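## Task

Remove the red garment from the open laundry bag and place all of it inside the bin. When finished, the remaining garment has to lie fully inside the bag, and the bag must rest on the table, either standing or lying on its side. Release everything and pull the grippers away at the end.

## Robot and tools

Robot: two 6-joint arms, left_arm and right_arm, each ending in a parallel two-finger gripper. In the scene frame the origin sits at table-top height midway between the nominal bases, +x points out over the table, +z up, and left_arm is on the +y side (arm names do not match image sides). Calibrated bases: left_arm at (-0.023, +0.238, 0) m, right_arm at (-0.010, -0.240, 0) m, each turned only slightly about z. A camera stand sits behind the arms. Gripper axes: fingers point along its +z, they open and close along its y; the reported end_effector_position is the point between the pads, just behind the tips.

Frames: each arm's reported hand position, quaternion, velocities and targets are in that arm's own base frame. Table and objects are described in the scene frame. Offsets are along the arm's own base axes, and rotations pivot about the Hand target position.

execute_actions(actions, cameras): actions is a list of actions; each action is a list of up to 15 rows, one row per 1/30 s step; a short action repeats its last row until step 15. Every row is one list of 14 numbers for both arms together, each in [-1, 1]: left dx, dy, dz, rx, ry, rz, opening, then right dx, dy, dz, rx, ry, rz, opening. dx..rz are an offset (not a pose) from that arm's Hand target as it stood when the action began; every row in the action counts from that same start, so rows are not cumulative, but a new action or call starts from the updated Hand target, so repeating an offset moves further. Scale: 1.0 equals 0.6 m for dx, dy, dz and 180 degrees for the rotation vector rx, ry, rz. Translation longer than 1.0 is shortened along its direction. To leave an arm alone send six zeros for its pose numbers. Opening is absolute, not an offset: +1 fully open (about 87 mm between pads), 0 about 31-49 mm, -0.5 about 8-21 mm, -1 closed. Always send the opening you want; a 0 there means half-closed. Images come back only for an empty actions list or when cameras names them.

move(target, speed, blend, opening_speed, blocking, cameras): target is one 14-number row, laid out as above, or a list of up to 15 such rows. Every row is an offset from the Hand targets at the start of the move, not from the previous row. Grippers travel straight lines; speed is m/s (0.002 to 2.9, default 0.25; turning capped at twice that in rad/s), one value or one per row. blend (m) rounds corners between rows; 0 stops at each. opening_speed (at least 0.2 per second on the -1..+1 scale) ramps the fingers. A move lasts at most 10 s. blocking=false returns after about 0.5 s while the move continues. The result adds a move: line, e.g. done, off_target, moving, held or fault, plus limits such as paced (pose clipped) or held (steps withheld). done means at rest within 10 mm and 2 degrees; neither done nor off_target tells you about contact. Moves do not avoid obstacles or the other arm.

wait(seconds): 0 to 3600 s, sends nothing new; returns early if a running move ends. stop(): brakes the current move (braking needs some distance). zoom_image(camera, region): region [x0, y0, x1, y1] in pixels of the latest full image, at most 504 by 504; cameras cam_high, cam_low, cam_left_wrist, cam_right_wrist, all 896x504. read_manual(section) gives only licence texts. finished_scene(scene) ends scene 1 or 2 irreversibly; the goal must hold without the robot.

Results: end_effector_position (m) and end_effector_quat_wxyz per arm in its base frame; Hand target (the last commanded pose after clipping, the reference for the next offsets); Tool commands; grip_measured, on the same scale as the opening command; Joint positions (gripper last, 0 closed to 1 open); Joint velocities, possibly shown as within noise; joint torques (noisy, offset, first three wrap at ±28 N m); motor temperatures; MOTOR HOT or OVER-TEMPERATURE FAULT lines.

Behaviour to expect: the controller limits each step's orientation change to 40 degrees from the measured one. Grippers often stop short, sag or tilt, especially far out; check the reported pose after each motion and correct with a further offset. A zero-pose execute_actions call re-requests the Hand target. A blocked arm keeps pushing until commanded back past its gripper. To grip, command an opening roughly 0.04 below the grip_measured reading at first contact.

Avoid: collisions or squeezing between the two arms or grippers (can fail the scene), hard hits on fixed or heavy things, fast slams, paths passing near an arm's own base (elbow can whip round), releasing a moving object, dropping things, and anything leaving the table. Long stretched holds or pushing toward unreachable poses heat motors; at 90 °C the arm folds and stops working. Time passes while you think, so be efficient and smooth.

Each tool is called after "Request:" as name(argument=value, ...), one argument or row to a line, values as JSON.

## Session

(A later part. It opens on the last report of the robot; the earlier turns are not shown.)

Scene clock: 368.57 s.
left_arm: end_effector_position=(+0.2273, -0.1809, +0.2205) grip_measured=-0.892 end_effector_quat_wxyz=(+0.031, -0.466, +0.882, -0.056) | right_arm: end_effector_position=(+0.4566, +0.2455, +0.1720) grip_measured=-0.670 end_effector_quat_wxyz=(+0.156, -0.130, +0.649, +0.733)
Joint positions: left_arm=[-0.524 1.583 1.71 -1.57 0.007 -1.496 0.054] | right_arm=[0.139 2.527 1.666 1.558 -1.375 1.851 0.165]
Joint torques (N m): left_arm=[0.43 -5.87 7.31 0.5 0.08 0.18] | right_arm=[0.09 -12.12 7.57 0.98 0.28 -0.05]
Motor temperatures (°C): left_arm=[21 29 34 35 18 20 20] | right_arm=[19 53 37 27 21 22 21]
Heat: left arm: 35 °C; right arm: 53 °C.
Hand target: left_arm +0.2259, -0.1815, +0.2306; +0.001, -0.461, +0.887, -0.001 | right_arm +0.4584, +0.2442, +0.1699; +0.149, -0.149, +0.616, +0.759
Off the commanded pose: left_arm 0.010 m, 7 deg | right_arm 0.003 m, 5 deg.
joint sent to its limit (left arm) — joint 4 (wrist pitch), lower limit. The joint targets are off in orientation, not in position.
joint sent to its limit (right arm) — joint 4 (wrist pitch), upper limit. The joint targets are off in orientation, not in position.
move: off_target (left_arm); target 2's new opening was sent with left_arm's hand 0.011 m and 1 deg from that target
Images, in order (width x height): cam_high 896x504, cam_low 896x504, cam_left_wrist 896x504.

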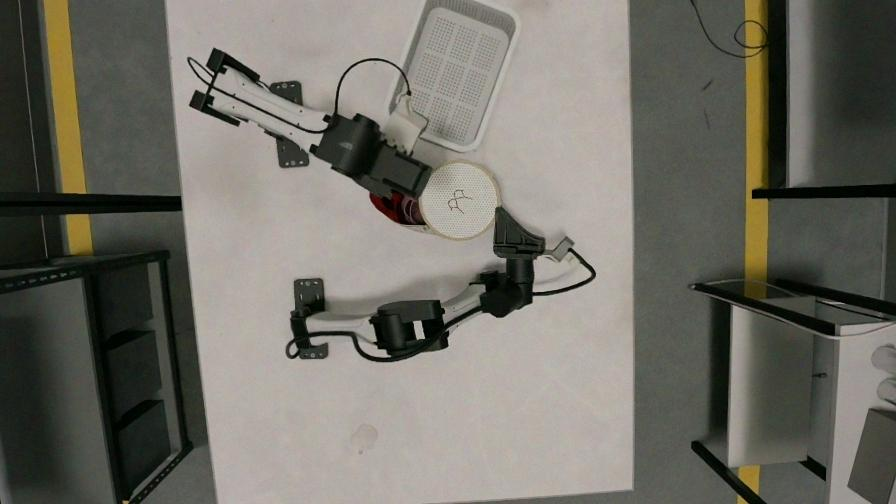

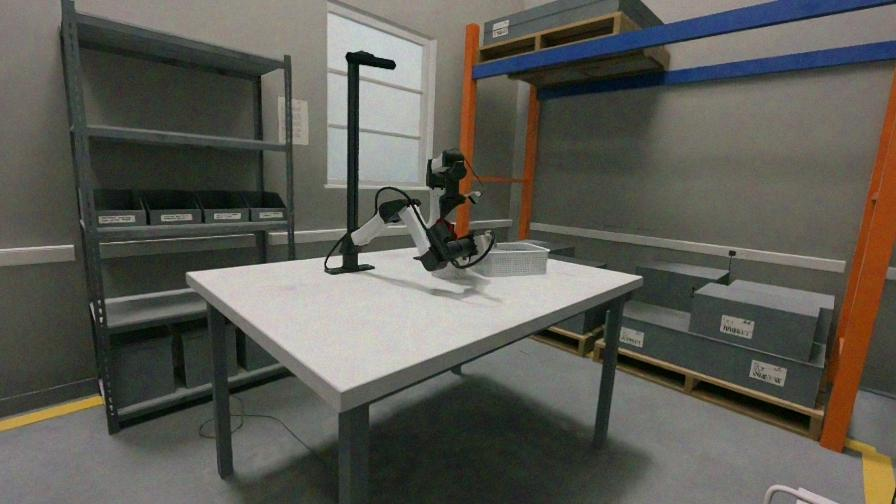

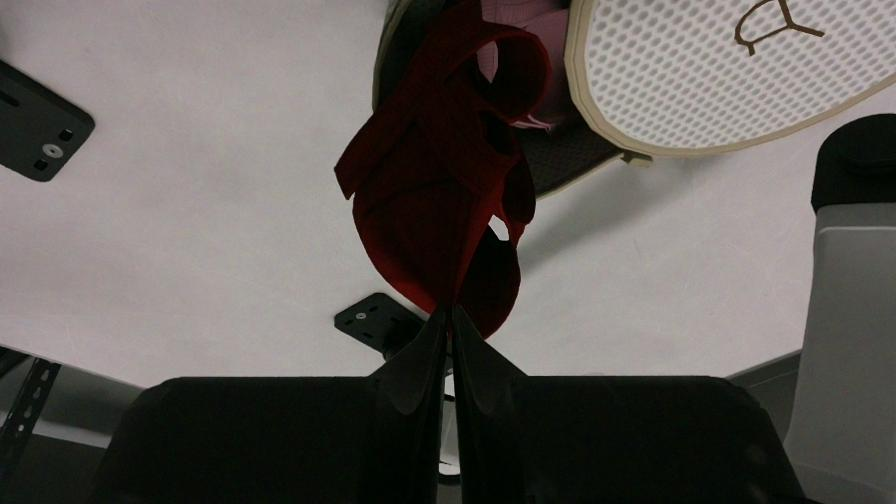

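Request:
move(
  target=[-0.02,0.03,0.24,0,0,0,-1,0,0,0,0,0,0,-1],
  speed=0.12,
  cameras=["cam_left_wrist","cam_high","cam_low"],
)

Request:
zoom_image(
  camera="cam_low",
  region=[385, 135, 545, 295],
)

Scene clock: 373.73 s.
left_arm: end_effector_position=(+0.2163, -0.1637, +0.3668) grip_measured=-0.892 end_effector_quat_wxyz=(+0.148, -0.457, +0.832, -0.279) | right_arm: end_effector_position=(+0.4566, +0.2455, +0.1720) grip_measured=-0.670 end_effector_quat_wxyz=(+0.156, -0.130, +0.649, +0.733)
Joint positions: left_arm=[-0.439 1.352 1.996 -1.577 0.085 -1.471 0.054] | right_arm=[0.139 2.527 1.666 1.558 -1.375 1.851 0.165]
Joint torques (N m): left_arm=[0.51 -2.36 6.11 1.34 0.09 0.12] | right_arm=[0.1 -12.12 7.6 0.99 0.28 -0.05]
Heat: left arm: 35 °C; right arm: 53 °C.
Hand target: left_arm +0.2139, -0.1635, +0.3747; +0.001, -0.461, +0.887, -0.001 | right_arm +0.4584, +0.2442, +0.1699; +0.149, -0.149, +0.616, +0.759
Off the commanded pose: left_arm 0.008 m, 37 deg | right_arm 0.003 m, 5 deg.
joint sent to its limit (left arm) — joint 4 (wrist pitch), lower limit. The joint targets are off in orientation, not in position.
joint sent to its limit (right arm) — joint 4 (wrist pitch), upper limit. The joint targets are off in orientation, not in position.
move: off_target (left_arm)
Images, in order (width x height): cam_high 896x504, cam_low 896x504, cam_left_wrist 896x504.

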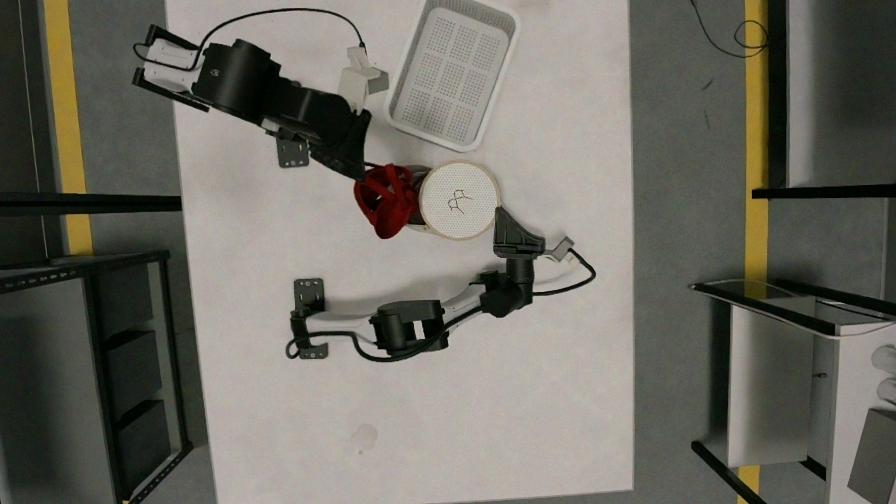

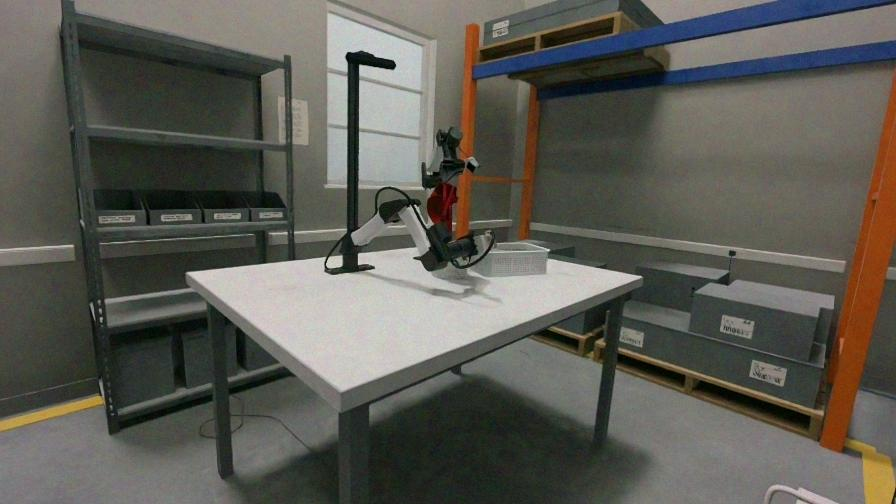

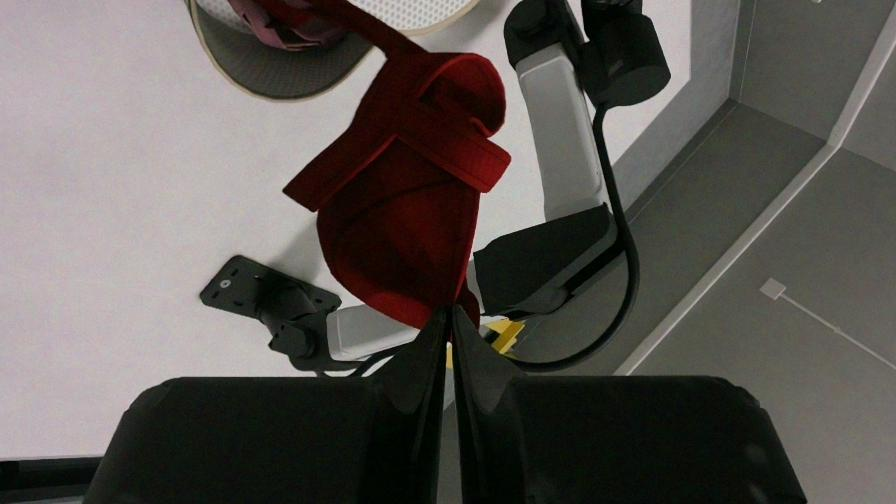

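Scaled by 3.150 from the camera's image (finer frame: 1280x720).

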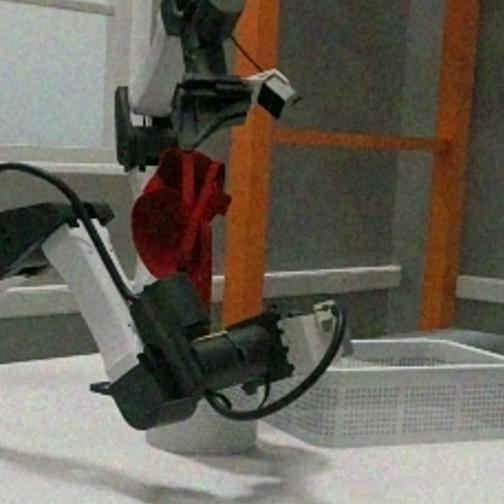

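Request:
move(
  target=[0.03,0.2,0.03,0,0,0.15,-1,0,0,0,0,0,0,-1],
  speed=0.15,
  cameras=["cam_left_wrist","cam_high","cam_low"],
)

Request:
zoom_image(
  camera="cam_high",
  region=[310, 80, 530, 260],
)

Scene clock: 380.90 s.
left_arm: end_effector_position=(+0.2349, -0.0456, +0.3863) grip_measured=-0.892 end_effector_quat_wxyz=(-0.236, +0.632, -0.687, +0.272) | right_arm: end_effector_position=(+0.4566, +0.2455, +0.1720) grip_measured=-0.670 end_effector_quat_wxyz=(+0.156, -0.130, +0.649, +0.733)
Joint positions: left_arm=[0.075 1.227 1.962 -1.578 0.126 -1.461 0.054] | right_arm=[0.139 2.527 1.666 1.558 -1.375 1.851 0.165]
Joint torques (N m): left_arm=[0.42 -1.29 5.52 1.47 -0.09 0.18] | right_arm=[0.09 -12.12 7.57 0.98 0.28 -0.04]
Heat: left arm: 36 °C; right arm: 54 °C.
Hand target: left_arm +0.2320, -0.0435, +0.3926; -0.013, +0.657, -0.754, +0.015 | right_arm +0.4584, +0.2442, +0.1699; +0.149, -0.149, +0.616, +0.759
Off the commanded pose: left_arm 0.007 m, 42 deg; orientation clipped | right_arm 0.003 m, 5 deg.
joint read past its limit (left arm) — joint 4 (wrist pitch), lower limit.
joint sent to its limit (left arm) — joint 4 (wrist pitch), lower limit. The joint targets are off in orientation, not in position.
joint sent to its limit (right arm) — joint 4 (wrist pitch), upper limit. The joint targets are off in orientation, not in position.
move: off_target (left_arm); limits=paced
Images, in order (width x height): cam_high 896x504, cam_low 896x504, cam_left_wrist 896x504.

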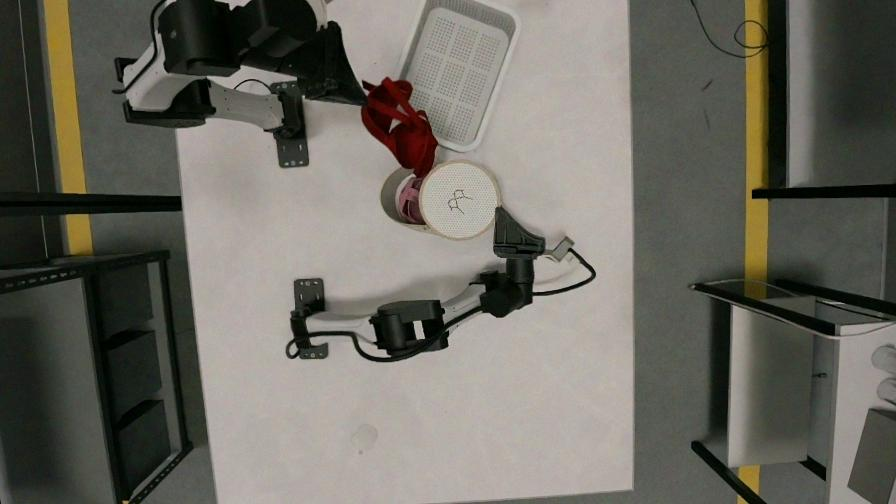

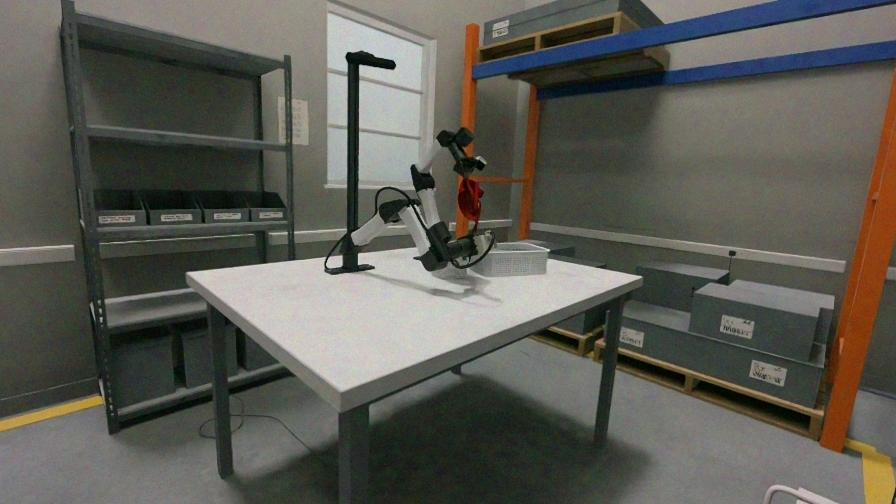

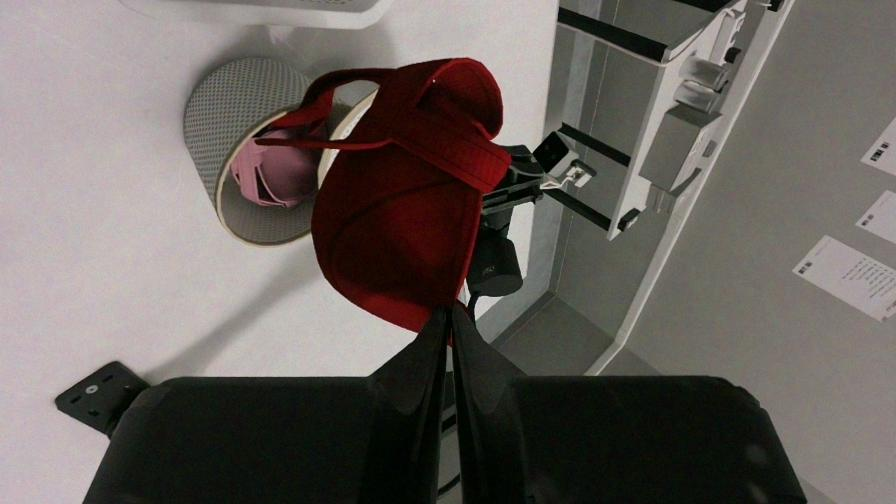

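Scaled by 2.291 from the camera's image (finer frame: 1280x720).

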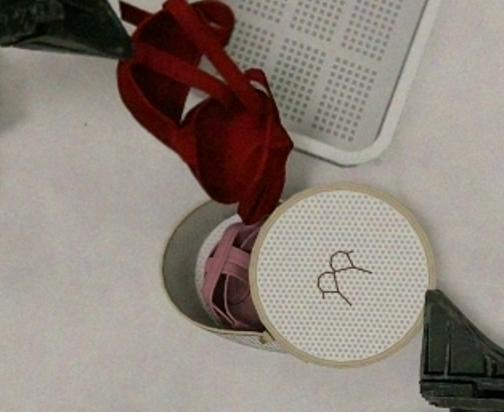

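Request:
move(
  target=[
    [0.12,0.25,-0.02,0,0,0.1,-1,0,0,0,0,0,0,-1],
    [0.24,0.25,-0.02,0,0,0.1,-1,0,0,0,0,0,0,-1],
    [0.24,0.25,-0.25,0,0,0.1,-1,0,0,0,0,0,0,-1],
  ],
  speed=0.2,
  blend=[0.03,0.02,0],
  cameras=["cam_left_wrist","cam_high","cam_low"],
)

Request:
zoom_image(
  camera="cam_high",
  region=[350, 0, 570, 260],
)

Request:
zoom_image(
  camera="cam_low",
  region=[385, 135, 565, 295],
)

Scene clock: 391.27 s.
left_arm: end_effector_position=(+0.3756, +0.1075, +0.2398) grip_measured=-0.892 end_effector_quat_wxyz=(-0.100, +0.771, -0.624, +0.078) | right_arm: end_effector_position=(+0.4566, +0.2455, +0.1720) grip_measured=-0.670 end_effector_quat_wxyz=(+0.156, -0.130, +0.649, +0.733)
Joint positions: left_arm=[0.403 1.929 2.188 -1.58 0.044 -1.383 0.054] | right_arm=[0.139 2.527 1.666 1.558 -1.375 1.851 0.165]
Joint torques (N m): left_arm=[-0.46 -7.86 5.57 0.81 -0.13 0.13] | right_arm=[0.09 -12.12 7.57 0.98 0.27 -0.05]
Motor temperatures (°C): left_arm=[21 28 33 36 18 20 20] | right_arm=[19 55 37 27 21 22 21]
Heat: left arm: 36 °C; right arm: 55 °C.
Hand target: left_arm +0.3760, +0.1066, +0.2427; -0.016, +0.766, -0.642, +0.013 | right_arm +0.4584, +0.2442, +0.1699; +0.149, -0.149, +0.616, +0.759
Off the commanded pose: left_arm 0.003 m, 12 deg | right_arm 0.003 m, 5 deg.
joint read past its limit (left arm) — joint 4 (wrist pitch), lower limit.
joint sent to its limit (left arm) — joint 4 (wrist pitch), lower limit. The joint targets are off in orientation, not in position.
joint sent to its limit (right arm) — joint 4 (wrist pitch), upper limit. The joint targets are off in orientation, not in position.
move: off_target (left_arm)
Images, in order (width x height): cam_high 896x504, cam_low 896x504, cam_left_wrist 896x504.

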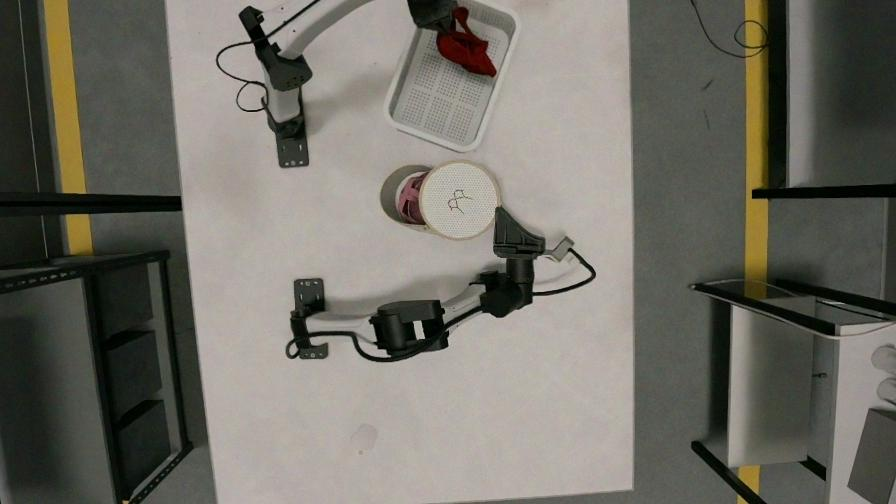

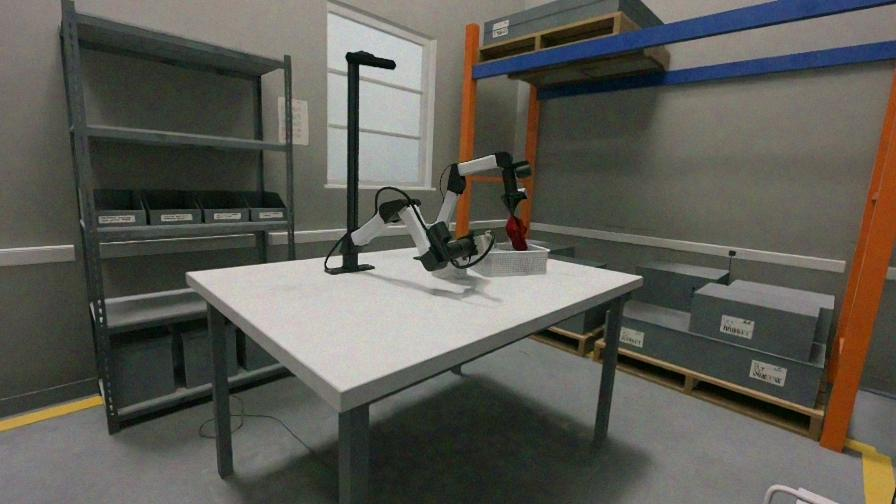

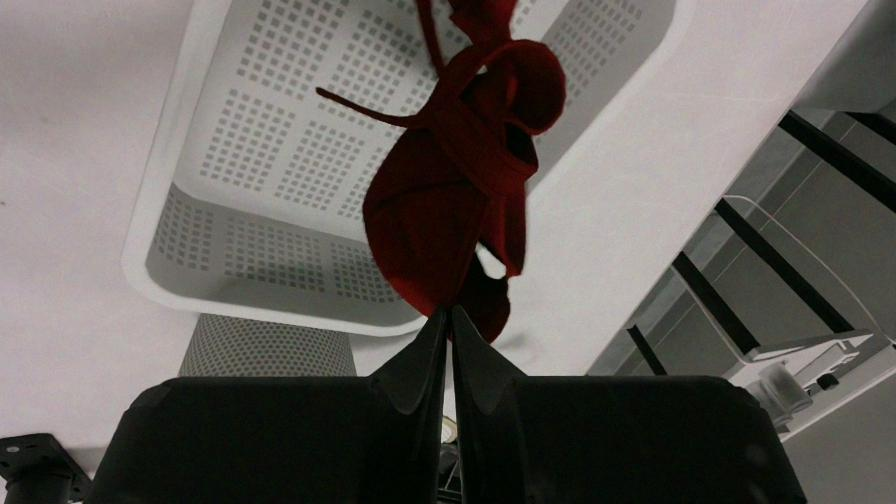

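Scaled by 1.938 from the camera's image (finer frame: 1280x720).

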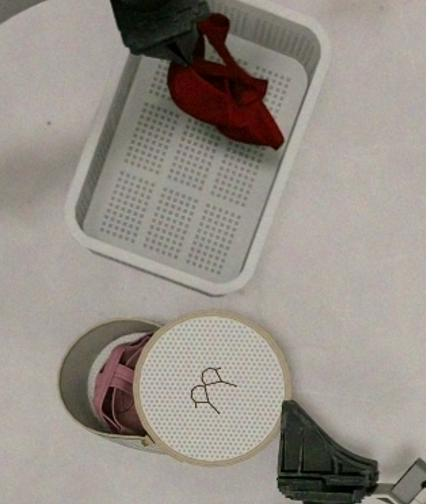

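Scaled by 2.800 from the camera's image (finer frame: 1280x720).

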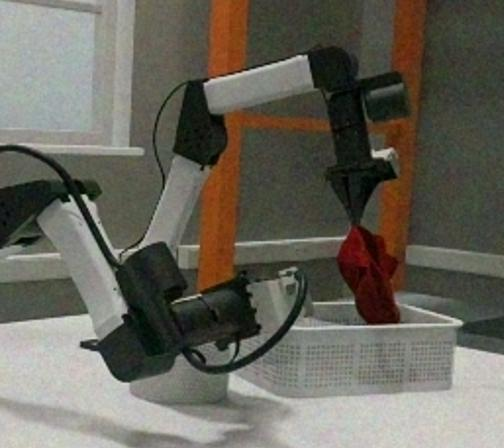

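Request:
move(
  target=[
    [-0.02,-0.05,-0.15,0,0,0,-1,0,0,0,0,0,0,-1],
    [-0.02,-0.05,-0.15,0,0,0,0.1,0,0,0,0,0,0,-1],
    [-0.08,0.0,0.15,0,0,0,0.1,0,0,0,0,0,0,-1],
  ],
  speed=0.15,
)

Request:
move(
  target=[
    [0,0,0,0,0,0,0.1,-0.06,0.0,-0.05,0,0,0,-1],
    [0,0,0,0,0,0,0.1,-0.06,0,-0.05,0,0,0,0.2],
  ],
  speed=0.08,
  cameras=["cam_right_wrist","cam_high","cam_low"],
)

Request:
zoom_image(
  camera="cam_high",
  region=[350, 0, 570, 260],
)

Request:
zoom_image(
  camera="cam_low",
  region=[385, 135, 565, 295],
)

Scene clock: 401.07 s.
left_arm: end_effector_position=(+0.3321, +0.1083, +0.3245) grip_measured=+0.100 end_effector_quat_wxyz=(-0.209, +0.758, -0.603, +0.136) | right_arm: end_effector_position=(+0.4566, +0.2455, +0.1720) grip_measured=-0.670 end_effector_quat_wxyz=(+0.156, -0.130, +0.649, +0.733)
Joint positions: left_arm=[0.467 1.679 2.174 -1.567 0.07 -1.348 0.55] | right_arm=[0.139 2.527 1.666 1.558 -1.375 1.851 0.165]
Joint torques (N m): left_arm=[0.46 -5.94 6.41 1.07 0.04 0.19] | right_arm=[0.09 -12.15 7.58 0.98 0.28 -0.04]
Motor temperatures (°C): left_arm=[21 31 33 35 18 20 20] | right_arm=[19 55 37 26 21 22 21]
Heat: left arm: 35 °C; right arm: 55 °C.
Hand target: left_arm +0.3280, +0.1065, +0.3326; -0.016, +0.766, -0.642, +0.013 | right_arm +0.4584, +0.2442, +0.1699; +0.149, -0.149, +0.616, +0.759
Off the commanded pose: left_arm 0.009 m, 27 deg | right_arm 0.003 m, 5 deg.
joint sent to its limit (left arm) — joint 4 (wrist pitch), lower limit. The joint targets are off in orientation, not in position.
joint sent to its limit (right arm) — joint 4 (wrist pitch), upper limit. The joint targets are off in orientation, not in position.
move: off_target (left_arm)

Scene clock: 402.93 s.
left_arm: end_effector_position=(+0.3321, +0.1081, +0.3246) grip_measured=+0.100 end_effector_quat_wxyz=(-0.208, +0.758, -0.603, +0.137) | right_arm: end_effector_position=(+0.4294, +0.2426, +0.1283) grip_measured=+0.200 end_effector_quat_wxyz=(+0.148, -0.119, +0.663, +0.724)
Joint positions: left_arm=[0.467 1.679 2.174 -1.567 0.072 -1.348 0.55] | right_arm=[0.14 2.489 1.44 1.56 -1.382 1.695 0.6]
Joint torques (N m): left_arm=[0.53 -5.93 6.35 1.06 0.06 0.17] | right_arm=[0.84 -16.2 3.86 1.16 0.14 -0.21]
Motor temperatures (°C): left_arm=[21 31 33 35 18 20 20] | right_arm=[19 56 37 26 21 22 21]
Heat: left arm: 35 °C; right arm: 56 °C.
Hand target: left_arm +0.3280, +0.1065, +0.3326; -0.016, +0.766, -0.642, +0.013 | right_arm +0.4224, +0.2442, +0.1399; +0.149, -0.149, +0.616, +0.759
Off the commanded pose: left_arm 0.009 m, 27 deg | right_arm 0.014 m, 8 deg.
joint sent to its limit (left arm) — joint 4 (wrist pitch), lower limit. The joint targets are off in orientation, not in position.
joint sent to its limit (right arm) — joint 4 (wrist pitch), upper limit. The joint targets are off in orientation, not in position.
move: off_target (right_arm); target 2's new opening was sent with right_arm's hand 0.013 m and 8 deg from that target
Images, in order (width x height): cam_high 896x504, cam_low 896x504, cam_right_wrist 896x504.

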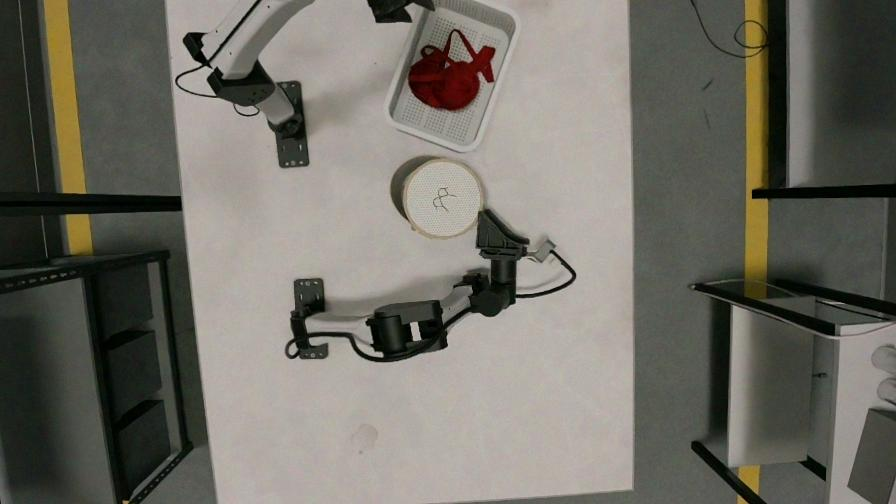

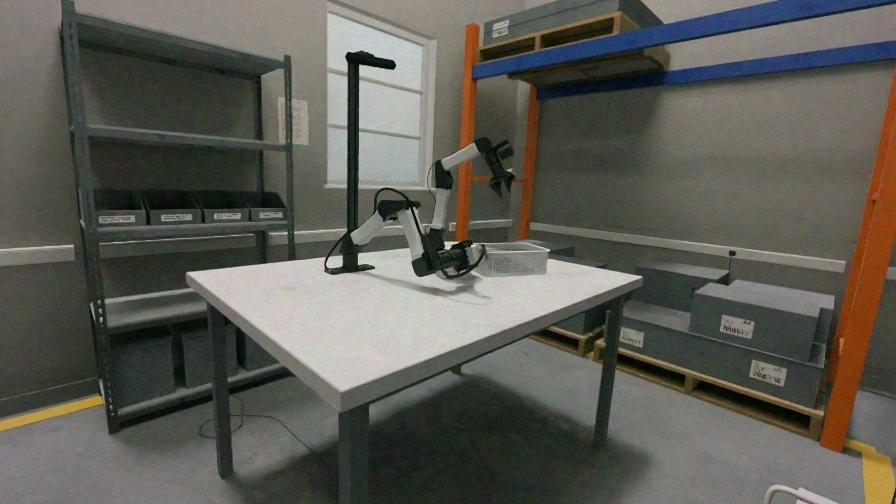

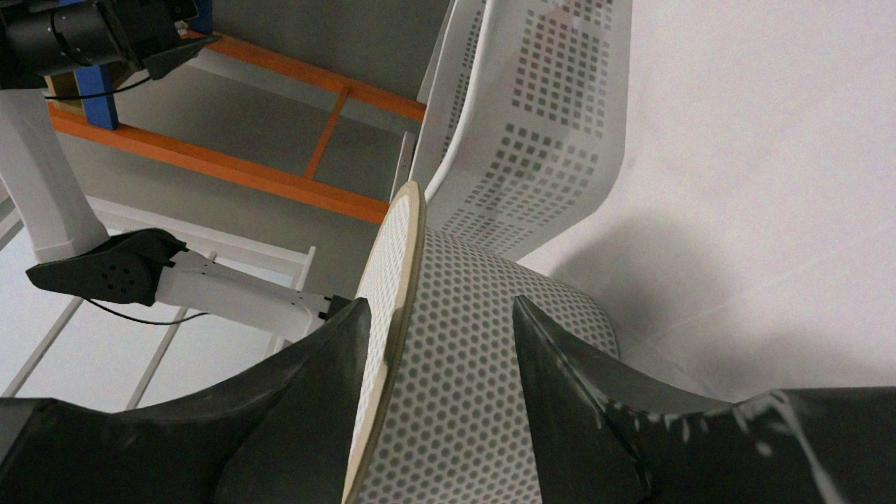

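Scaled by 1.938 from the camera's image (finer frame: 1280x720).

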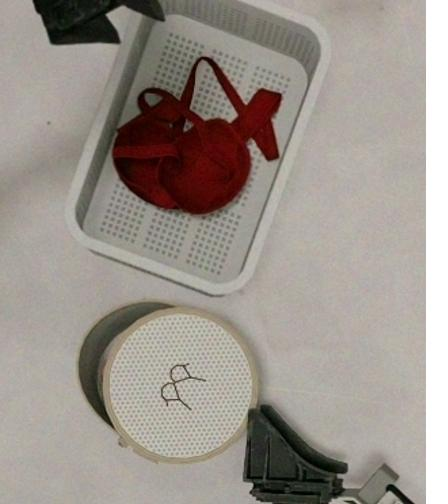

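Scaled by 2.800 from the camera's image (finer frame: 1280x720).

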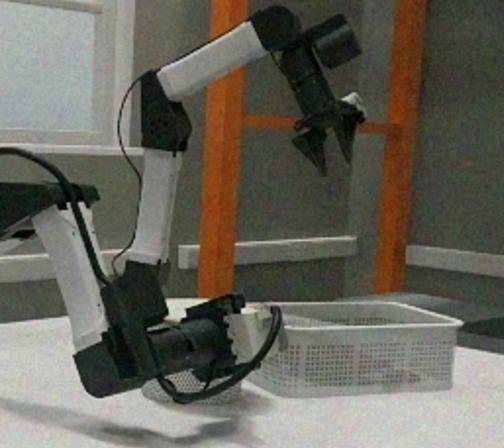

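Request:
move(
  target=[0,0,0,0,0,0,0.1,0.03,-0.25,0.0,0,0,0,0.2],
  speed=0.12,
  cameras=["cam_high","cam_low"],
)

Request:
zoom_image(
  camera="cam_high",
  region=[370, 10, 550, 260],
)

Request:
zoom_image(
  camera="cam_low",
  region=[385, 205, 565, 295],
)

Scene clock: 407.67 s.
left_arm: end_effector_position=(+0.3321, +0.1081, +0.3246) grip_measured=+0.100 end_effector_quat_wxyz=(-0.208, +0.758, -0.603, +0.137) | right_arm: end_effector_position=(+0.4463, +0.0931, +0.1266) grip_measured=+0.200 end_effector_quat_wxyz=(+0.200, -0.059, +0.702, +0.680)
Joint positions: left_arm=[0.467 1.679 2.174 -1.567 0.072 -1.348 0.55] | right_arm=[-0.191 2.424 1.374 1.56 -1.558 1.71 0.6]
Joint torques (N m): left_arm=[0.54 -5.94 6.37 1.07 0.07 0.17] | right_arm=[0.57 -16.17 4 1.04 0.16 -0.04]
Motor temperatures (°C): left_arm=[21 31 33 35 18 20 20] | right_arm=[19 57 37 27 21 22 21]
Heat: left arm: 35 °C; right arm: 57 °C.
Hand target: left_arm +0.3280, +0.1065, +0.3326; -0.016, +0.766, -0.642, +0.013 | right_arm +0.4404, +0.0942, +0.1401; +0.149, -0.150, +0.616, +0.759
Off the commanded pose: left_arm 0.009 m, 27 deg | right_arm 0.015 m, 18 deg.
joint sent to its limit (left arm) — joint 4 (wrist pitch), lower limit. The joint targets are off in orientation, not in position.
joint sent to its limit (right arm) — joint 4 (wrist pitch), upper limit; joint 5 (wrist yaw), lower limit. The joint targets are off in orientation, not in position.
move: off_target (right_arm)

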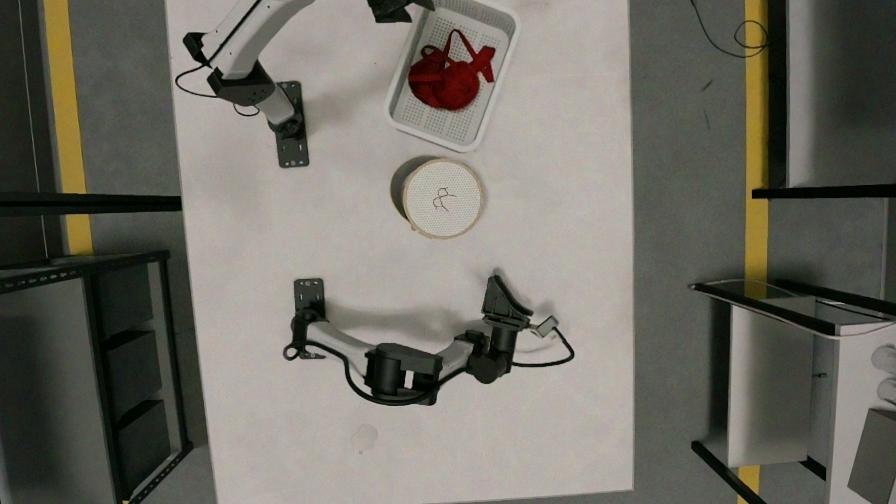

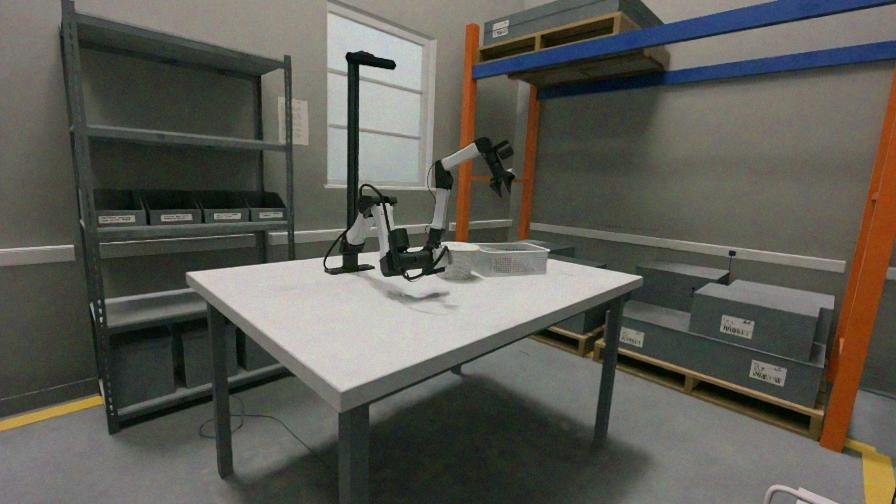

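Scaled by 2.016 from the camera's image (finer frame: 1280x720).

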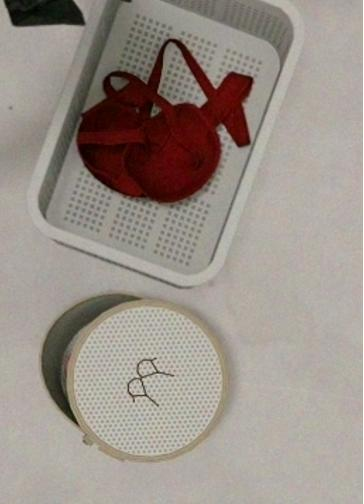

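Scaled by 2.800 from the camera's image (finer frame: 1280x720).

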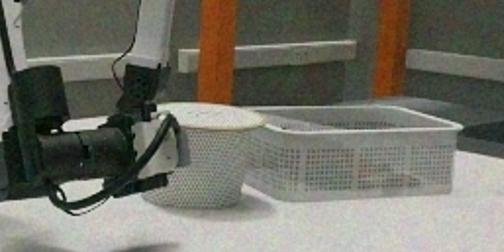

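Request:
finished_scene(
  scene=2,
)

The scene is finished: the task was done.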